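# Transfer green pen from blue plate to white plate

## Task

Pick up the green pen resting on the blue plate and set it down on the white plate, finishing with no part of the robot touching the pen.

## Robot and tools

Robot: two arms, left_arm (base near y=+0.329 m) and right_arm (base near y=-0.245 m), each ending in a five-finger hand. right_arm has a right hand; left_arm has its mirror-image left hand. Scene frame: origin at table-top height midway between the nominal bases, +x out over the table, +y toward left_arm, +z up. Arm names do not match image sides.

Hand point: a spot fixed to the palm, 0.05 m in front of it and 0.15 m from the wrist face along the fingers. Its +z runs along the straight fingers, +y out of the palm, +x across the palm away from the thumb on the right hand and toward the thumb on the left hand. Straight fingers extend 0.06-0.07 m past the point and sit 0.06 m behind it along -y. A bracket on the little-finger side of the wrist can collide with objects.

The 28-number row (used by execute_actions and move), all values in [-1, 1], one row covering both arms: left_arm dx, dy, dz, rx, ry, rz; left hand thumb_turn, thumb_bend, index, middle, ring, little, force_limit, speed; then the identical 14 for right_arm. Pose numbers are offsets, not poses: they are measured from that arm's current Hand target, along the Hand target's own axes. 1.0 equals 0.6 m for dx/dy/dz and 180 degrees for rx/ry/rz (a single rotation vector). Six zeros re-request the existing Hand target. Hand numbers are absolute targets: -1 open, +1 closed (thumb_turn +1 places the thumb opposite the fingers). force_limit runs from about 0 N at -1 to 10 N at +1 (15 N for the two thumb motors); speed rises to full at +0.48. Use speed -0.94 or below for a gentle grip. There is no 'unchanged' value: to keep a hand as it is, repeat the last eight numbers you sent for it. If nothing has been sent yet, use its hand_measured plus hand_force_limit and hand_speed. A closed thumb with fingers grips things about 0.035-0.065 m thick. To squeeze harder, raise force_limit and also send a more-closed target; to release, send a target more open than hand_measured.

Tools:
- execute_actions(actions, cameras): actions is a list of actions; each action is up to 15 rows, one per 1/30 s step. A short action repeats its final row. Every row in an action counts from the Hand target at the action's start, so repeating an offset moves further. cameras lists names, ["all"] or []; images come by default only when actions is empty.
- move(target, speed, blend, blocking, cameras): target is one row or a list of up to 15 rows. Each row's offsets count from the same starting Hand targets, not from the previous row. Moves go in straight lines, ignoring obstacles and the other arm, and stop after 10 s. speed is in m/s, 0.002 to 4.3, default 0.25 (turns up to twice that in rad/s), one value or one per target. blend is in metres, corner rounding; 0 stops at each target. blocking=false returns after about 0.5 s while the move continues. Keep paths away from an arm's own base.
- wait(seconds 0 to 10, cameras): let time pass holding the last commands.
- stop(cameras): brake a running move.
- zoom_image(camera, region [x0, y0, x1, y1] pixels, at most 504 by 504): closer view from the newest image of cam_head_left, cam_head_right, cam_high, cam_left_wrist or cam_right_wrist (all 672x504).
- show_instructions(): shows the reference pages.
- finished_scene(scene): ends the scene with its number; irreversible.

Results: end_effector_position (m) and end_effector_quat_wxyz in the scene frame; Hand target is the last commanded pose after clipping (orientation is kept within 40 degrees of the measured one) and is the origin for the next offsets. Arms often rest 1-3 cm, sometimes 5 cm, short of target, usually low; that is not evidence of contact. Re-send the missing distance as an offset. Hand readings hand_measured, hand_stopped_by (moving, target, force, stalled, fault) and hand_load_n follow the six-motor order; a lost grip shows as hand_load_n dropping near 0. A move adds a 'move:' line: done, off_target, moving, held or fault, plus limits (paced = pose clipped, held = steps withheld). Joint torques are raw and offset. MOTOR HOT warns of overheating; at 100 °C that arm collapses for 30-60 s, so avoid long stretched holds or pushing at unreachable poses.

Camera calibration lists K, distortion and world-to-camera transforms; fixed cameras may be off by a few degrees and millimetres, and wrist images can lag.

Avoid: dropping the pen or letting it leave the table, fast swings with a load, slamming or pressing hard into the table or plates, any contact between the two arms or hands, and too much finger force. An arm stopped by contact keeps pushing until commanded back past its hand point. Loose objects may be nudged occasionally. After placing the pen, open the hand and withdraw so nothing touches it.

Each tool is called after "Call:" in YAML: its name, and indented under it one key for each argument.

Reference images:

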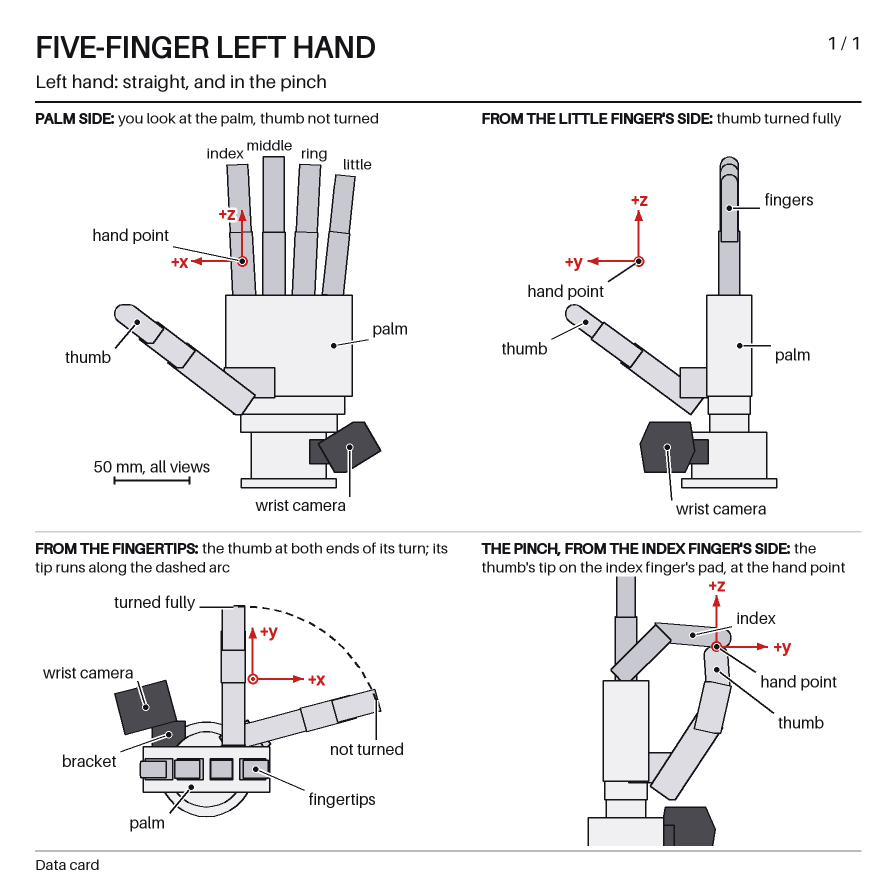

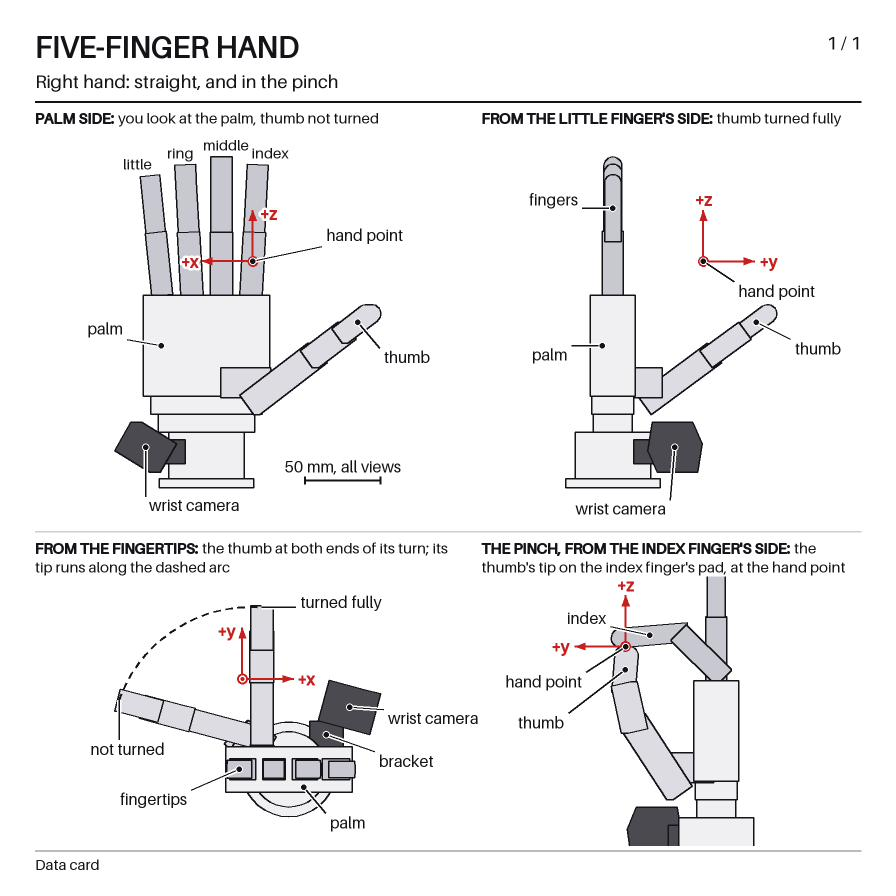

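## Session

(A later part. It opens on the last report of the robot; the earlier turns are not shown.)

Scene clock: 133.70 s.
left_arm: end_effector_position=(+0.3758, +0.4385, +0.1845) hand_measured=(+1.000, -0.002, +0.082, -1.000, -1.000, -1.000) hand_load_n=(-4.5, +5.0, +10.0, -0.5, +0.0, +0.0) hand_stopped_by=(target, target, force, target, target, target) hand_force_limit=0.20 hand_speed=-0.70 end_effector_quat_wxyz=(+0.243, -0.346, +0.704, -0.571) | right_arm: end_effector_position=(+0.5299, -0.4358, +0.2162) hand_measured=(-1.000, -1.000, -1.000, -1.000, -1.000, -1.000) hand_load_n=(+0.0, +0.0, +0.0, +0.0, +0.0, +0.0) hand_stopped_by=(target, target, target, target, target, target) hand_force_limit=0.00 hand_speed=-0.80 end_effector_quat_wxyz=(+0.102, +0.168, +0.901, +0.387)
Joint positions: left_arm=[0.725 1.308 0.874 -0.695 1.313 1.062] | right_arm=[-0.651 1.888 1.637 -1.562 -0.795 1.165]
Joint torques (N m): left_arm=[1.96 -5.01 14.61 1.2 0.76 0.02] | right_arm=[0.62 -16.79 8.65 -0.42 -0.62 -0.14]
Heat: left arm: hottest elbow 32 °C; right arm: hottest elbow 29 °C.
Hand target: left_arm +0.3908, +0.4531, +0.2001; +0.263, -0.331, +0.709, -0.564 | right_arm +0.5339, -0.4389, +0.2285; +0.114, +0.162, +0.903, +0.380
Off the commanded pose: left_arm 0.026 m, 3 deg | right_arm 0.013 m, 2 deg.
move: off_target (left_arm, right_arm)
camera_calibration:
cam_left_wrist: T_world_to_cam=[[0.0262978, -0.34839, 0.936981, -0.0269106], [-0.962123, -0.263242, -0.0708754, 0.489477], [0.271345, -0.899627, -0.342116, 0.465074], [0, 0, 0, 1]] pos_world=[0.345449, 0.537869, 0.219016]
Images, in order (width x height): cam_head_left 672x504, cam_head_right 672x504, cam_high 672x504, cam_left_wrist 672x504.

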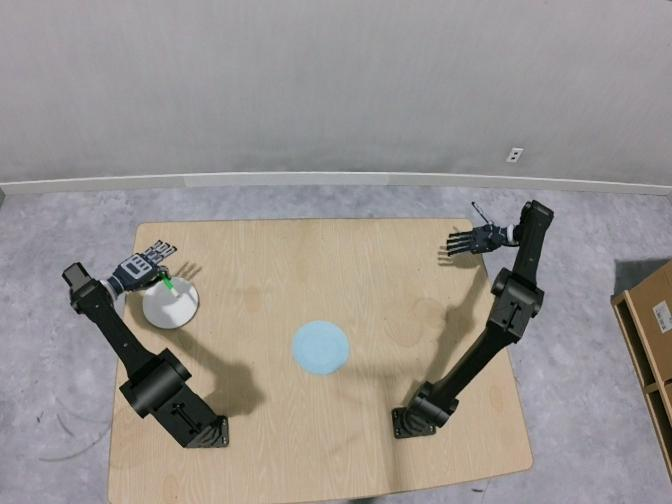

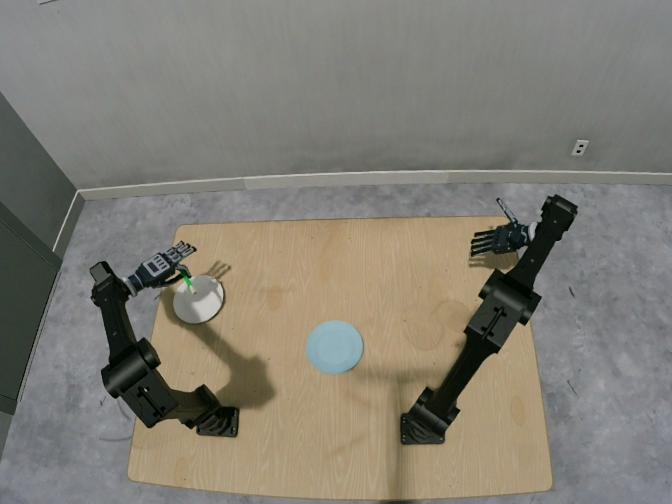

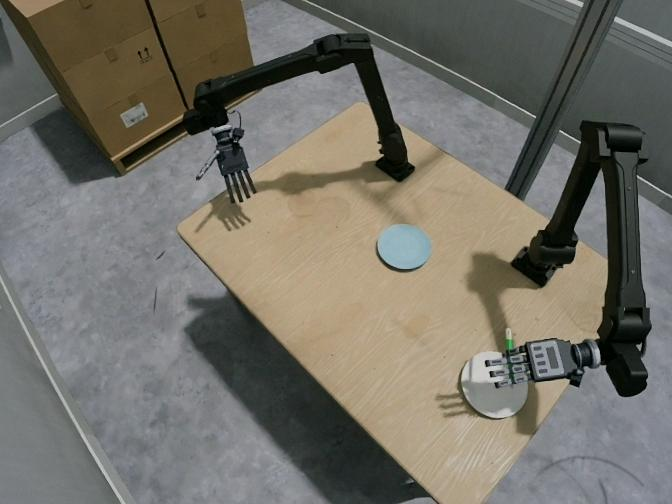

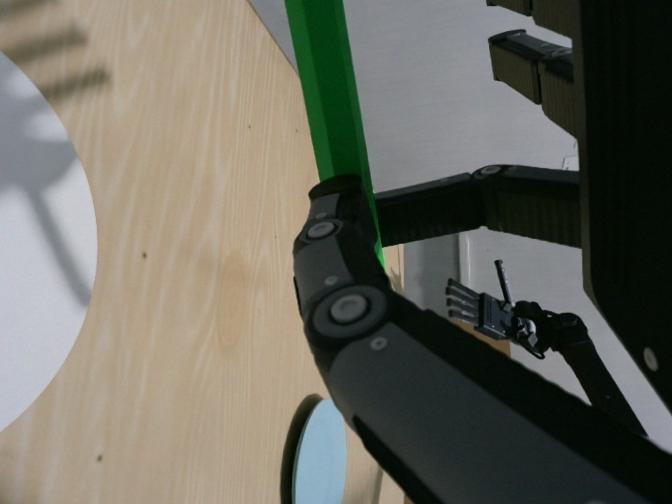

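Call:
move:
  target: [0.004,0.206,0.0337,0,0,0,1,0,0.25,-1,-1,-1,0.2,-0.7,0,0,0,0,0,0,-1,-1,-1,-1,-1,-1,0,-0.8]
  speed: 0.12
  cameras: ["cam_high","cam_left_wrist","cam_head_right","cam_head_left"]

Call:
zoom_image:
  camera: "cam_high"
  region: [420, 310, 570, 440]

Call:
zoom_image:
  camera: "cam_head_right"
  region: [150, 240, 270, 350]

Scene clock: 160.43 s.
left_arm: end_effector_position=(+0.3840, +0.4541, +0.0790) hand_measured=(+1.000, -0.002, +0.082, -1.000, -1.000, -1.000) hand_load_n=(-4.5, +4.5, +10.0, +0.0, +0.0, +0.0) hand_stopped_by=(target, target, force, target, target, target) hand_force_limit=0.20 hand_speed=-0.70 end_effector_quat_wxyz=(+0.260, -0.330, +0.711, -0.564) | right_arm: end_effector_position=(+0.5299, -0.4358, +0.2162) hand_measured=(-1.000, -1.000, -1.000, -1.000, -1.000, -1.000) hand_load_n=(+0.0, +0.0, +0.0, +0.0, +0.0, +0.0) hand_stopped_by=(target, target, target, target, target, target) hand_force_limit=0.00 hand_speed=-0.80 end_effector_quat_wxyz=(+0.102, +0.168, +0.901, +0.387)
Joint positions: left_arm=[0.739 1.525 0.767 -0.396 1.319 1.139] | right_arm=[-0.651 1.888 1.637 -1.562 -0.795 1.165]
Joint torques (N m): left_arm=[2.08 -6.12 7.34 1.47 0.84 -0.02] | right_arm=[1.32 -16.56 8.59 -0.24 -0.67 -0.17]
Heat: left arm: hottest elbow 36 °C; right arm: hottest elbow 30 °C.
Hand target: left_arm +0.3829, +0.4564, +0.0751; +0.263, -0.331, +0.709, -0.564 | right_arm +0.5339, -0.4389, +0.2285; +0.114, +0.162, +0.903, +0.380
Off the commanded pose: left_arm 0.005 m, 0 deg | right_arm 0.013 m, 2 deg.
move: off_target (right_arm)
camera_calibration:
cam_left_wrist: T_world_to_cam=[[-0.00838365, -0.382452, 0.923937, 0.10705], [-0.960369, -0.254352, -0.114, 0.492779], [0.278604, -0.888277, -0.365163, 0.434749], [0, 0, 0, 1]] pos_world=[0.353025, 0.552458, 0.116024]
Images, in order (width x height): cam_head_left 672x504, cam_head_right 672x504, cam_high 672x504, cam_left_wrist 672x504.

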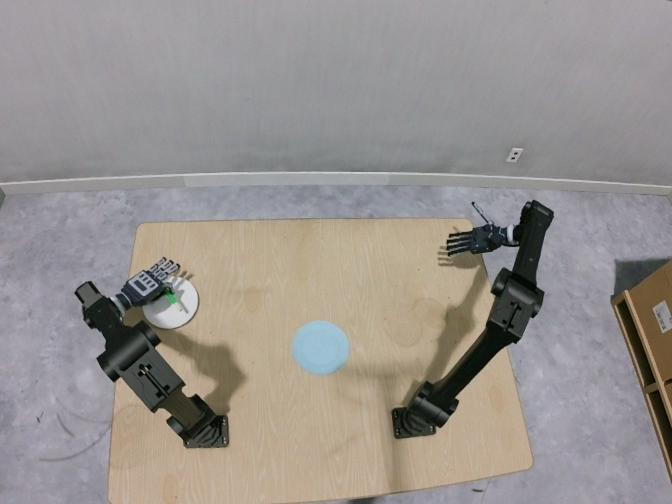

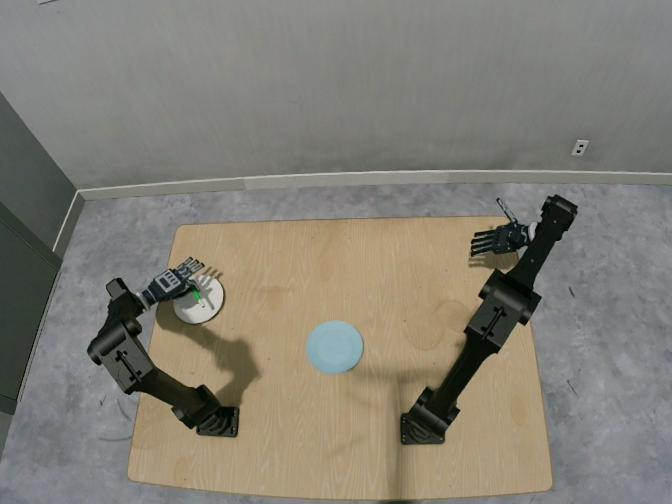

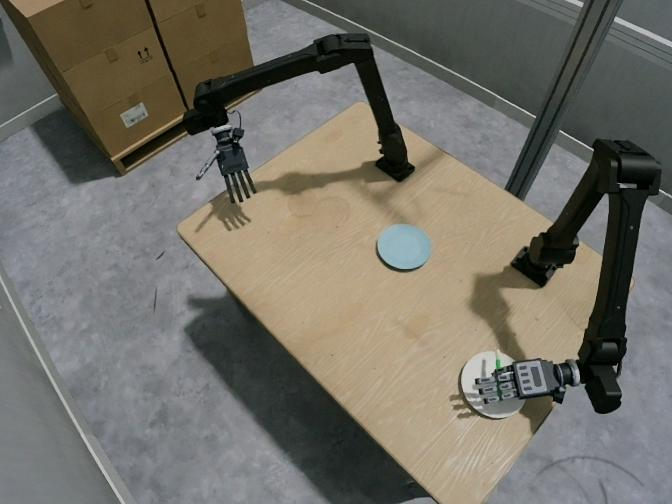

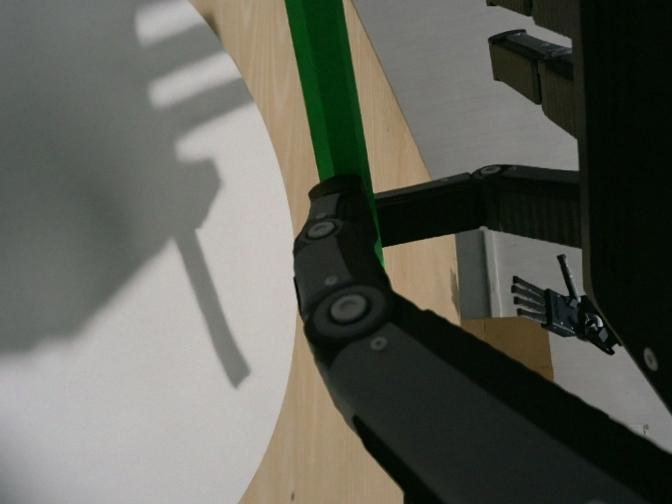

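Scaled by 3.360 from the camera's 672x504 image, which has a finer 960x720 frame.

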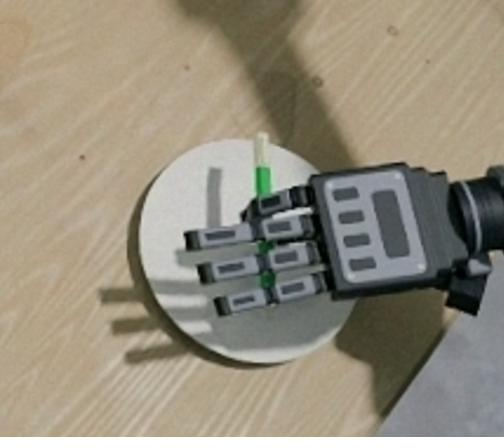

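Scaled by 4.200 from the camera's 672x504 image, which has a finer 960x720 frame.

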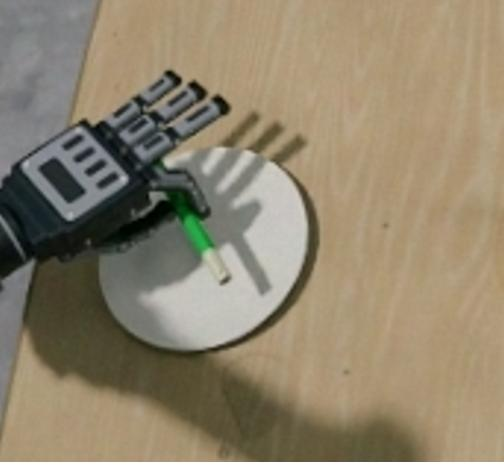

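Call:
move:
  target: [0,0.0796,0.0184,0,0,0,1,0,0.25,-1,-1,-1,0.2,-0.7,0,0,0,0,0,0,-1,-1,-1,-1,-1,-1,0,-0.8]
  speed: 0.07
  cameras: ["cam_high","cam_left_wrist","cam_head_right"]

Call:
zoom_image:
  camera: "cam_high"
  region: [420, 310, 570, 440]

Call:
zoom_image:
  camera: "cam_head_right"
  region: [150, 240, 270, 350]

Scene clock: 169.70 s.
left_arm: end_effector_position=(+0.3848, +0.4549, +0.0307) hand_measured=(+1.000, -0.002, +0.082, -1.000, -1.000, -1.000) hand_load_n=(-4.5, +4.5, +10.0, +0.0, +0.0, +0.0) hand_stopped_by=(target, target, force, target, target, target) hand_force_limit=0.20 hand_speed=-0.70 end_effector_quat_wxyz=(+0.262, -0.328, +0.711, -0.564) | right_arm: end_effector_position=(+0.5299, -0.4358, +0.2162) hand_measured=(-1.000, -1.000, -1.000, -1.000, -1.000, -1.000) hand_load_n=(+0.0, +0.0, +0.0, +0.0, +0.0, +0.0) hand_stopped_by=(target, target, target, target, target, target) hand_force_limit=0.00 hand_speed=-0.80 end_effector_quat_wxyz=(+0.102, +0.168, +0.901, +0.387)
Joint positions: left_arm=[0.739 1.643 0.73 -0.238 1.32 1.142] | right_arm=[-0.651 1.888 1.637 -1.562 -0.795 1.165]
Joint torques (N m): left_arm=[2.14 -6.42 6.15 1.44 0.83 -0.06] | right_arm=[0.44 -16.15 8.83 -0.16 -0.63 -0.12]
Heat: left arm: hottest elbow 35 °C; right arm: hottest elbow 30 °C.
Hand target: left_arm +0.3829, +0.4564, +0.0261; +0.263, -0.331, +0.709, -0.564 | right_arm +0.5339, -0.4389, +0.2285; +0.114, +0.162, +0.903, +0.380
Off the commanded pose: left_arm 0.005 m, 0 deg | right_arm 0.013 m, 2 deg.
move: off_target (right_arm)
camera_calibration:
cam_left_wrist: T_world_to_cam=[[-0.011955, -0.385477, 0.92264, 0.154758], [-0.960126, -0.253316, -0.118276, 0.487749], [0.279312, -0.887265, -0.367078, 0.41684], [0, 0, 0, 1]] pos_world=[0.353722, 0.553057, 0.0679157]
Images, in order (width x height): cam_head_right 672x504, cam_high 672x504, cam_left_wrist 672x504.

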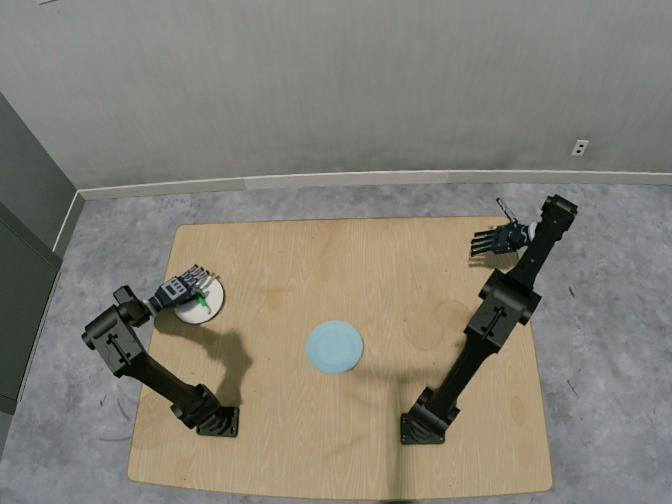

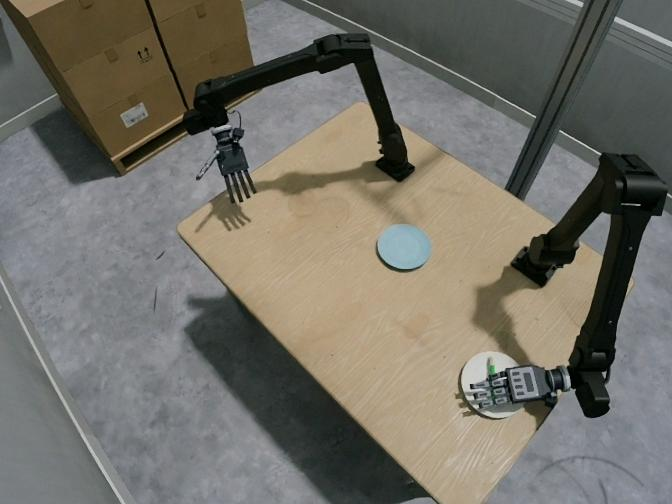

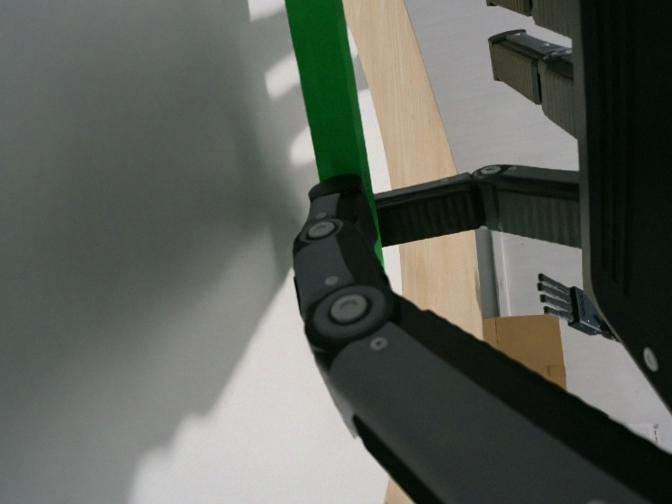

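Scaled by 3.360 from the camera's 672x504 image, which has a finer 960x720 frame.

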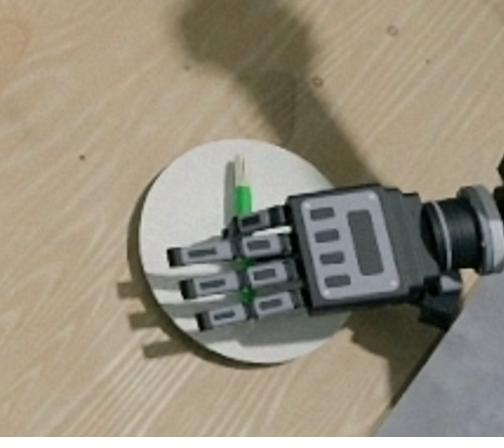

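Scaled by 4.200 from the camera's 672x504 image, which has a finer 960x720 frame.

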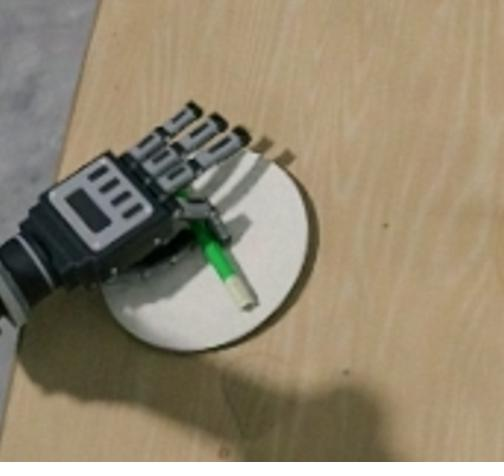

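Call:
move:
  target:
    - [0,0.0062,0.0014,0,0,0,1,0,0.25,-1,-1,-1,0.2,-0.7,0,0,0,0,0,0,-1,-1,-1,-1,-1,-1,0,-0.8]
    - [0,0.0062,0.0014,0,0,0,1,0,-0.35,-1,-1,-1,0.2,-0.6,0,0,0,0,0,0,-1,-1,-1,-1,-1,-1,0,-0.8]
  speed: 0.05
  cameras: ["cam_high","cam_left_wrist"]

Call:
zoom_image:
  camera: "cam_high"
  region: [420, 310, 570, 440]

Scene clock: 176.20 s.
left_arm: end_effector_position=(+0.3858, +0.4558, +0.0281) hand_measured=(+1.000, +0.000, -0.350, -1.000, -1.000, -1.000) hand_load_n=(+0.5, +0.0, +0.0, +0.0, +0.0, -0.5) hand_stopped_by=(target, target, target, target, target, target) hand_force_limit=0.20 hand_speed=-0.60 end_effector_quat_wxyz=(+0.264, -0.327, +0.712, -0.563) | right_arm: end_effector_position=(+0.5299, -0.4358, +0.2162) hand_measured=(-1.000, -1.000, -1.000, -1.000, -1.000, -1.000) hand_load_n=(+0.0, +0.0, +0.0, +0.0, +0.0, +0.0) hand_stopped_by=(target, target, target, target, target, target) hand_force_limit=0.00 hand_speed=-0.80 end_effector_quat_wxyz=(+0.102, +0.168, +0.901, +0.387)
Joint positions: left_arm=[0.739 1.651 0.73 -0.225 1.32 1.142] | right_arm=[-0.651 1.888 1.637 -1.562 -0.795 1.165]
Joint torques (N m): left_arm=[2.43 -6.59 5.85 1.51 0.83 -0.06] | right_arm=[-0.15 -17.26 8.81 -0.54 -0.6 -0.13]
Heat: left arm: hottest elbow 34 °C; right arm: hottest elbow 30 °C.
Hand target: left_arm +0.3829, +0.4564, +0.0222; +0.263, -0.331, +0.709, -0.564 | right_arm +0.5339, -0.4389, +0.2285; +0.114, +0.162, +0.903, +0.380
Off the commanded pose: left_arm 0.007 m, 1 deg | right_arm 0.013 m, 2 deg.
move: off_target (right_arm)
camera_calibration:
cam_left_wrist: T_world_to_cam=[[-0.0153257, -0.388655, 0.921256, 0.160292], [-0.959692, -0.252879, -0.122649, 0.488458], [0.280635, -0.886002, -0.369114, 0.415504], [0, 0, 0, 1]] pos_world=[0.354622, 0.553957, 0.0656071]
Images, in order (width x height): cam_high 672x504, cam_left_wrist 672x504.

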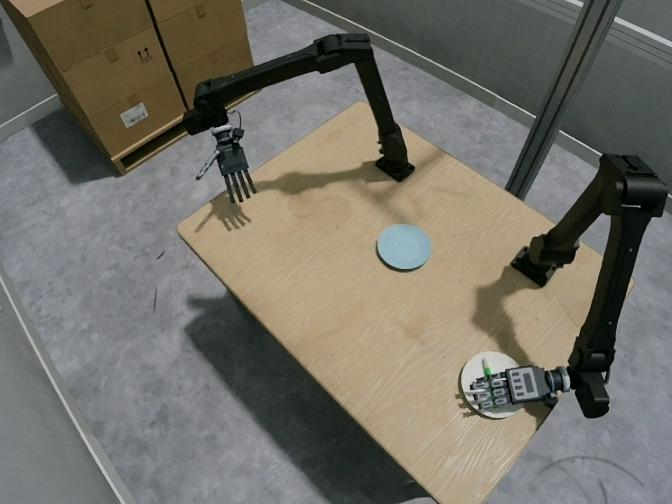

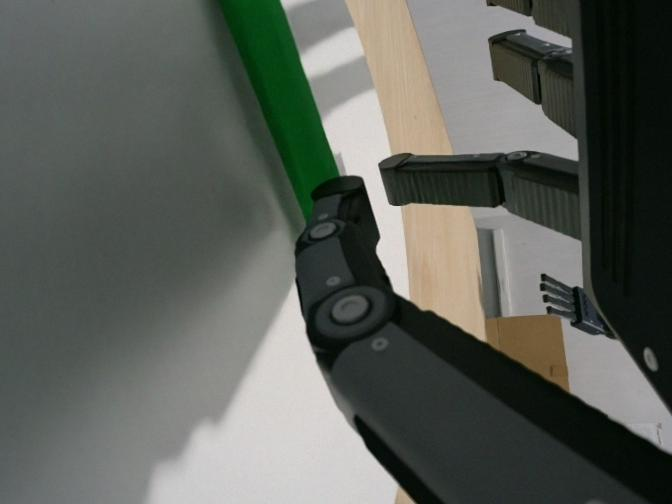

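Scaled by 3.360 from the camera's 672x504 image, which has a finer 960x720 frame.

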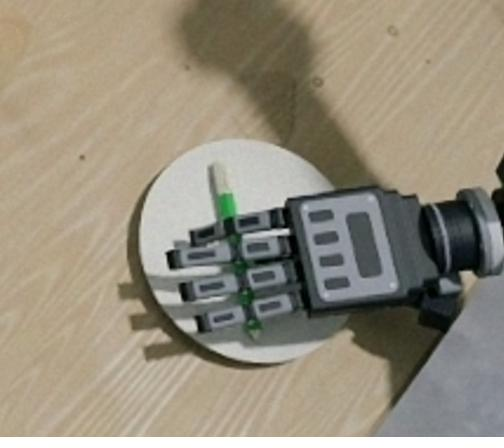

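Call:
move:
  target:
    - [0,-0.065,-0.015,0,0,0,1,0,-0.35,-1,-1,-1,0.2,-0.6,0,0,0,0,0,0,-1,-1,-1,-1,-1,-1,0,-0.8]
    - [0,-0.25,-0.09,0,0,0,1,0,-0.35,-1,-1,-1,0.2,-0.6,0,0,0,0,0,0,-1,-1,-1,-1,-1,-1,0,-0.8]
  speed: [0.06,0.2]
  blend: [0.02,0]
  cameras: ["cam_high","cam_left_wrist"]

Call:
zoom_image:
  camera: "cam_high"
  region: [420, 310, 570, 440]

Scene clock: 182.13 s.
left_arm: end_effector_position=(+0.3573, +0.4536, +0.1678) hand_measured=(+1.000, +0.000, -0.350, -1.000, -1.000, -1.000) hand_load_n=(+0.0, +0.0, +0.0, +0.0, +0.0, +0.0) hand_stopped_by=(target, target, target, target, target, target) hand_force_limit=0.20 hand_speed=-0.60 end_effector_quat_wxyz=(+0.249, -0.342, +0.705, -0.569) | right_arm: end_effector_position=(+0.5299, -0.4358, +0.2162) hand_measured=(-1.000, -1.000, -1.000, -1.000, -1.000, -1.000) hand_load_n=(+0.0, +0.0, +0.0, +0.0, +0.0, +0.0) hand_stopped_by=(target, target, target, target, target, target) hand_force_limit=0.00 hand_speed=-0.80 end_effector_quat_wxyz=(+0.102, +0.168, +0.901, +0.387)
Joint positions: left_arm=[0.79 1.356 0.886 -0.892 1.335 1.317] | right_arm=[-0.651 1.888 1.637 -1.562 -0.795 1.165]
Joint torques (N m): left_arm=[2.14 -4.54 13.91 0.24 0.89 0.06] | right_arm=[0.62 -15.79 8.64 -0.23 -0.67 -0.06]
Heat: left arm: hottest elbow 34 °C; right arm: hottest elbow 30 °C.
Hand target: left_arm +0.3686, +0.4685, +0.1806; +0.263, -0.331, +0.709, -0.564 | right_arm +0.5339, -0.4389, +0.2285; +0.114, +0.162, +0.903, +0.380
Off the commanded pose: left_arm 0.023 m, 2 deg | right_arm 0.013 m, 2 deg.
move: off_target (left_arm, right_arm)
camera_calibration:
cam_left_wrist: T_world_to_cam=[[0.015569, -0.357591, 0.933748, 0.0031264], [-0.961413, -0.261888, -0.0842631, 0.475996], [0.274669, -0.896406, -0.34787, 0.476336], [0, 0, 0, 1]] pos_world=[0.326745, 0.552766, 0.202893]
Images, in order (width x height): cam_high 672x504, cam_left_wrist 672x504.

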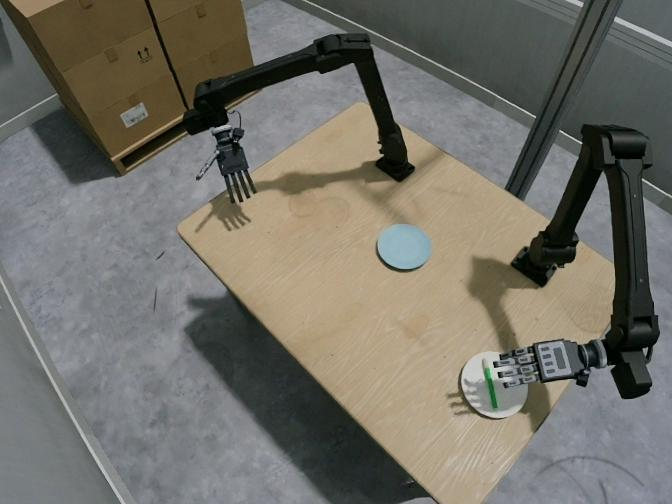

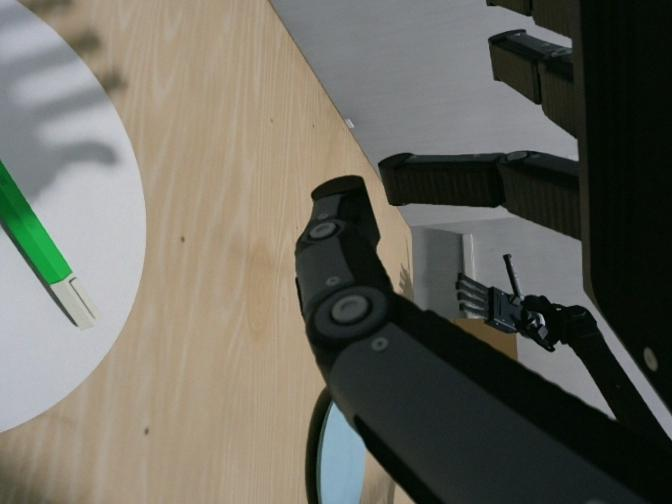

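Scaled by 3.360 from the camera's 672x504 image, which has a finer 960x720 frame.

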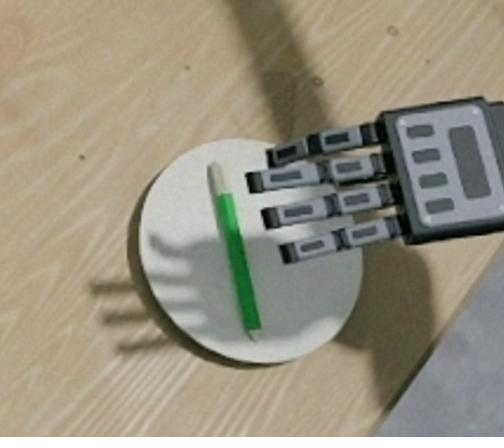

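Call:
finished_scene:
  scene: 2

The scene is finished: the task was done.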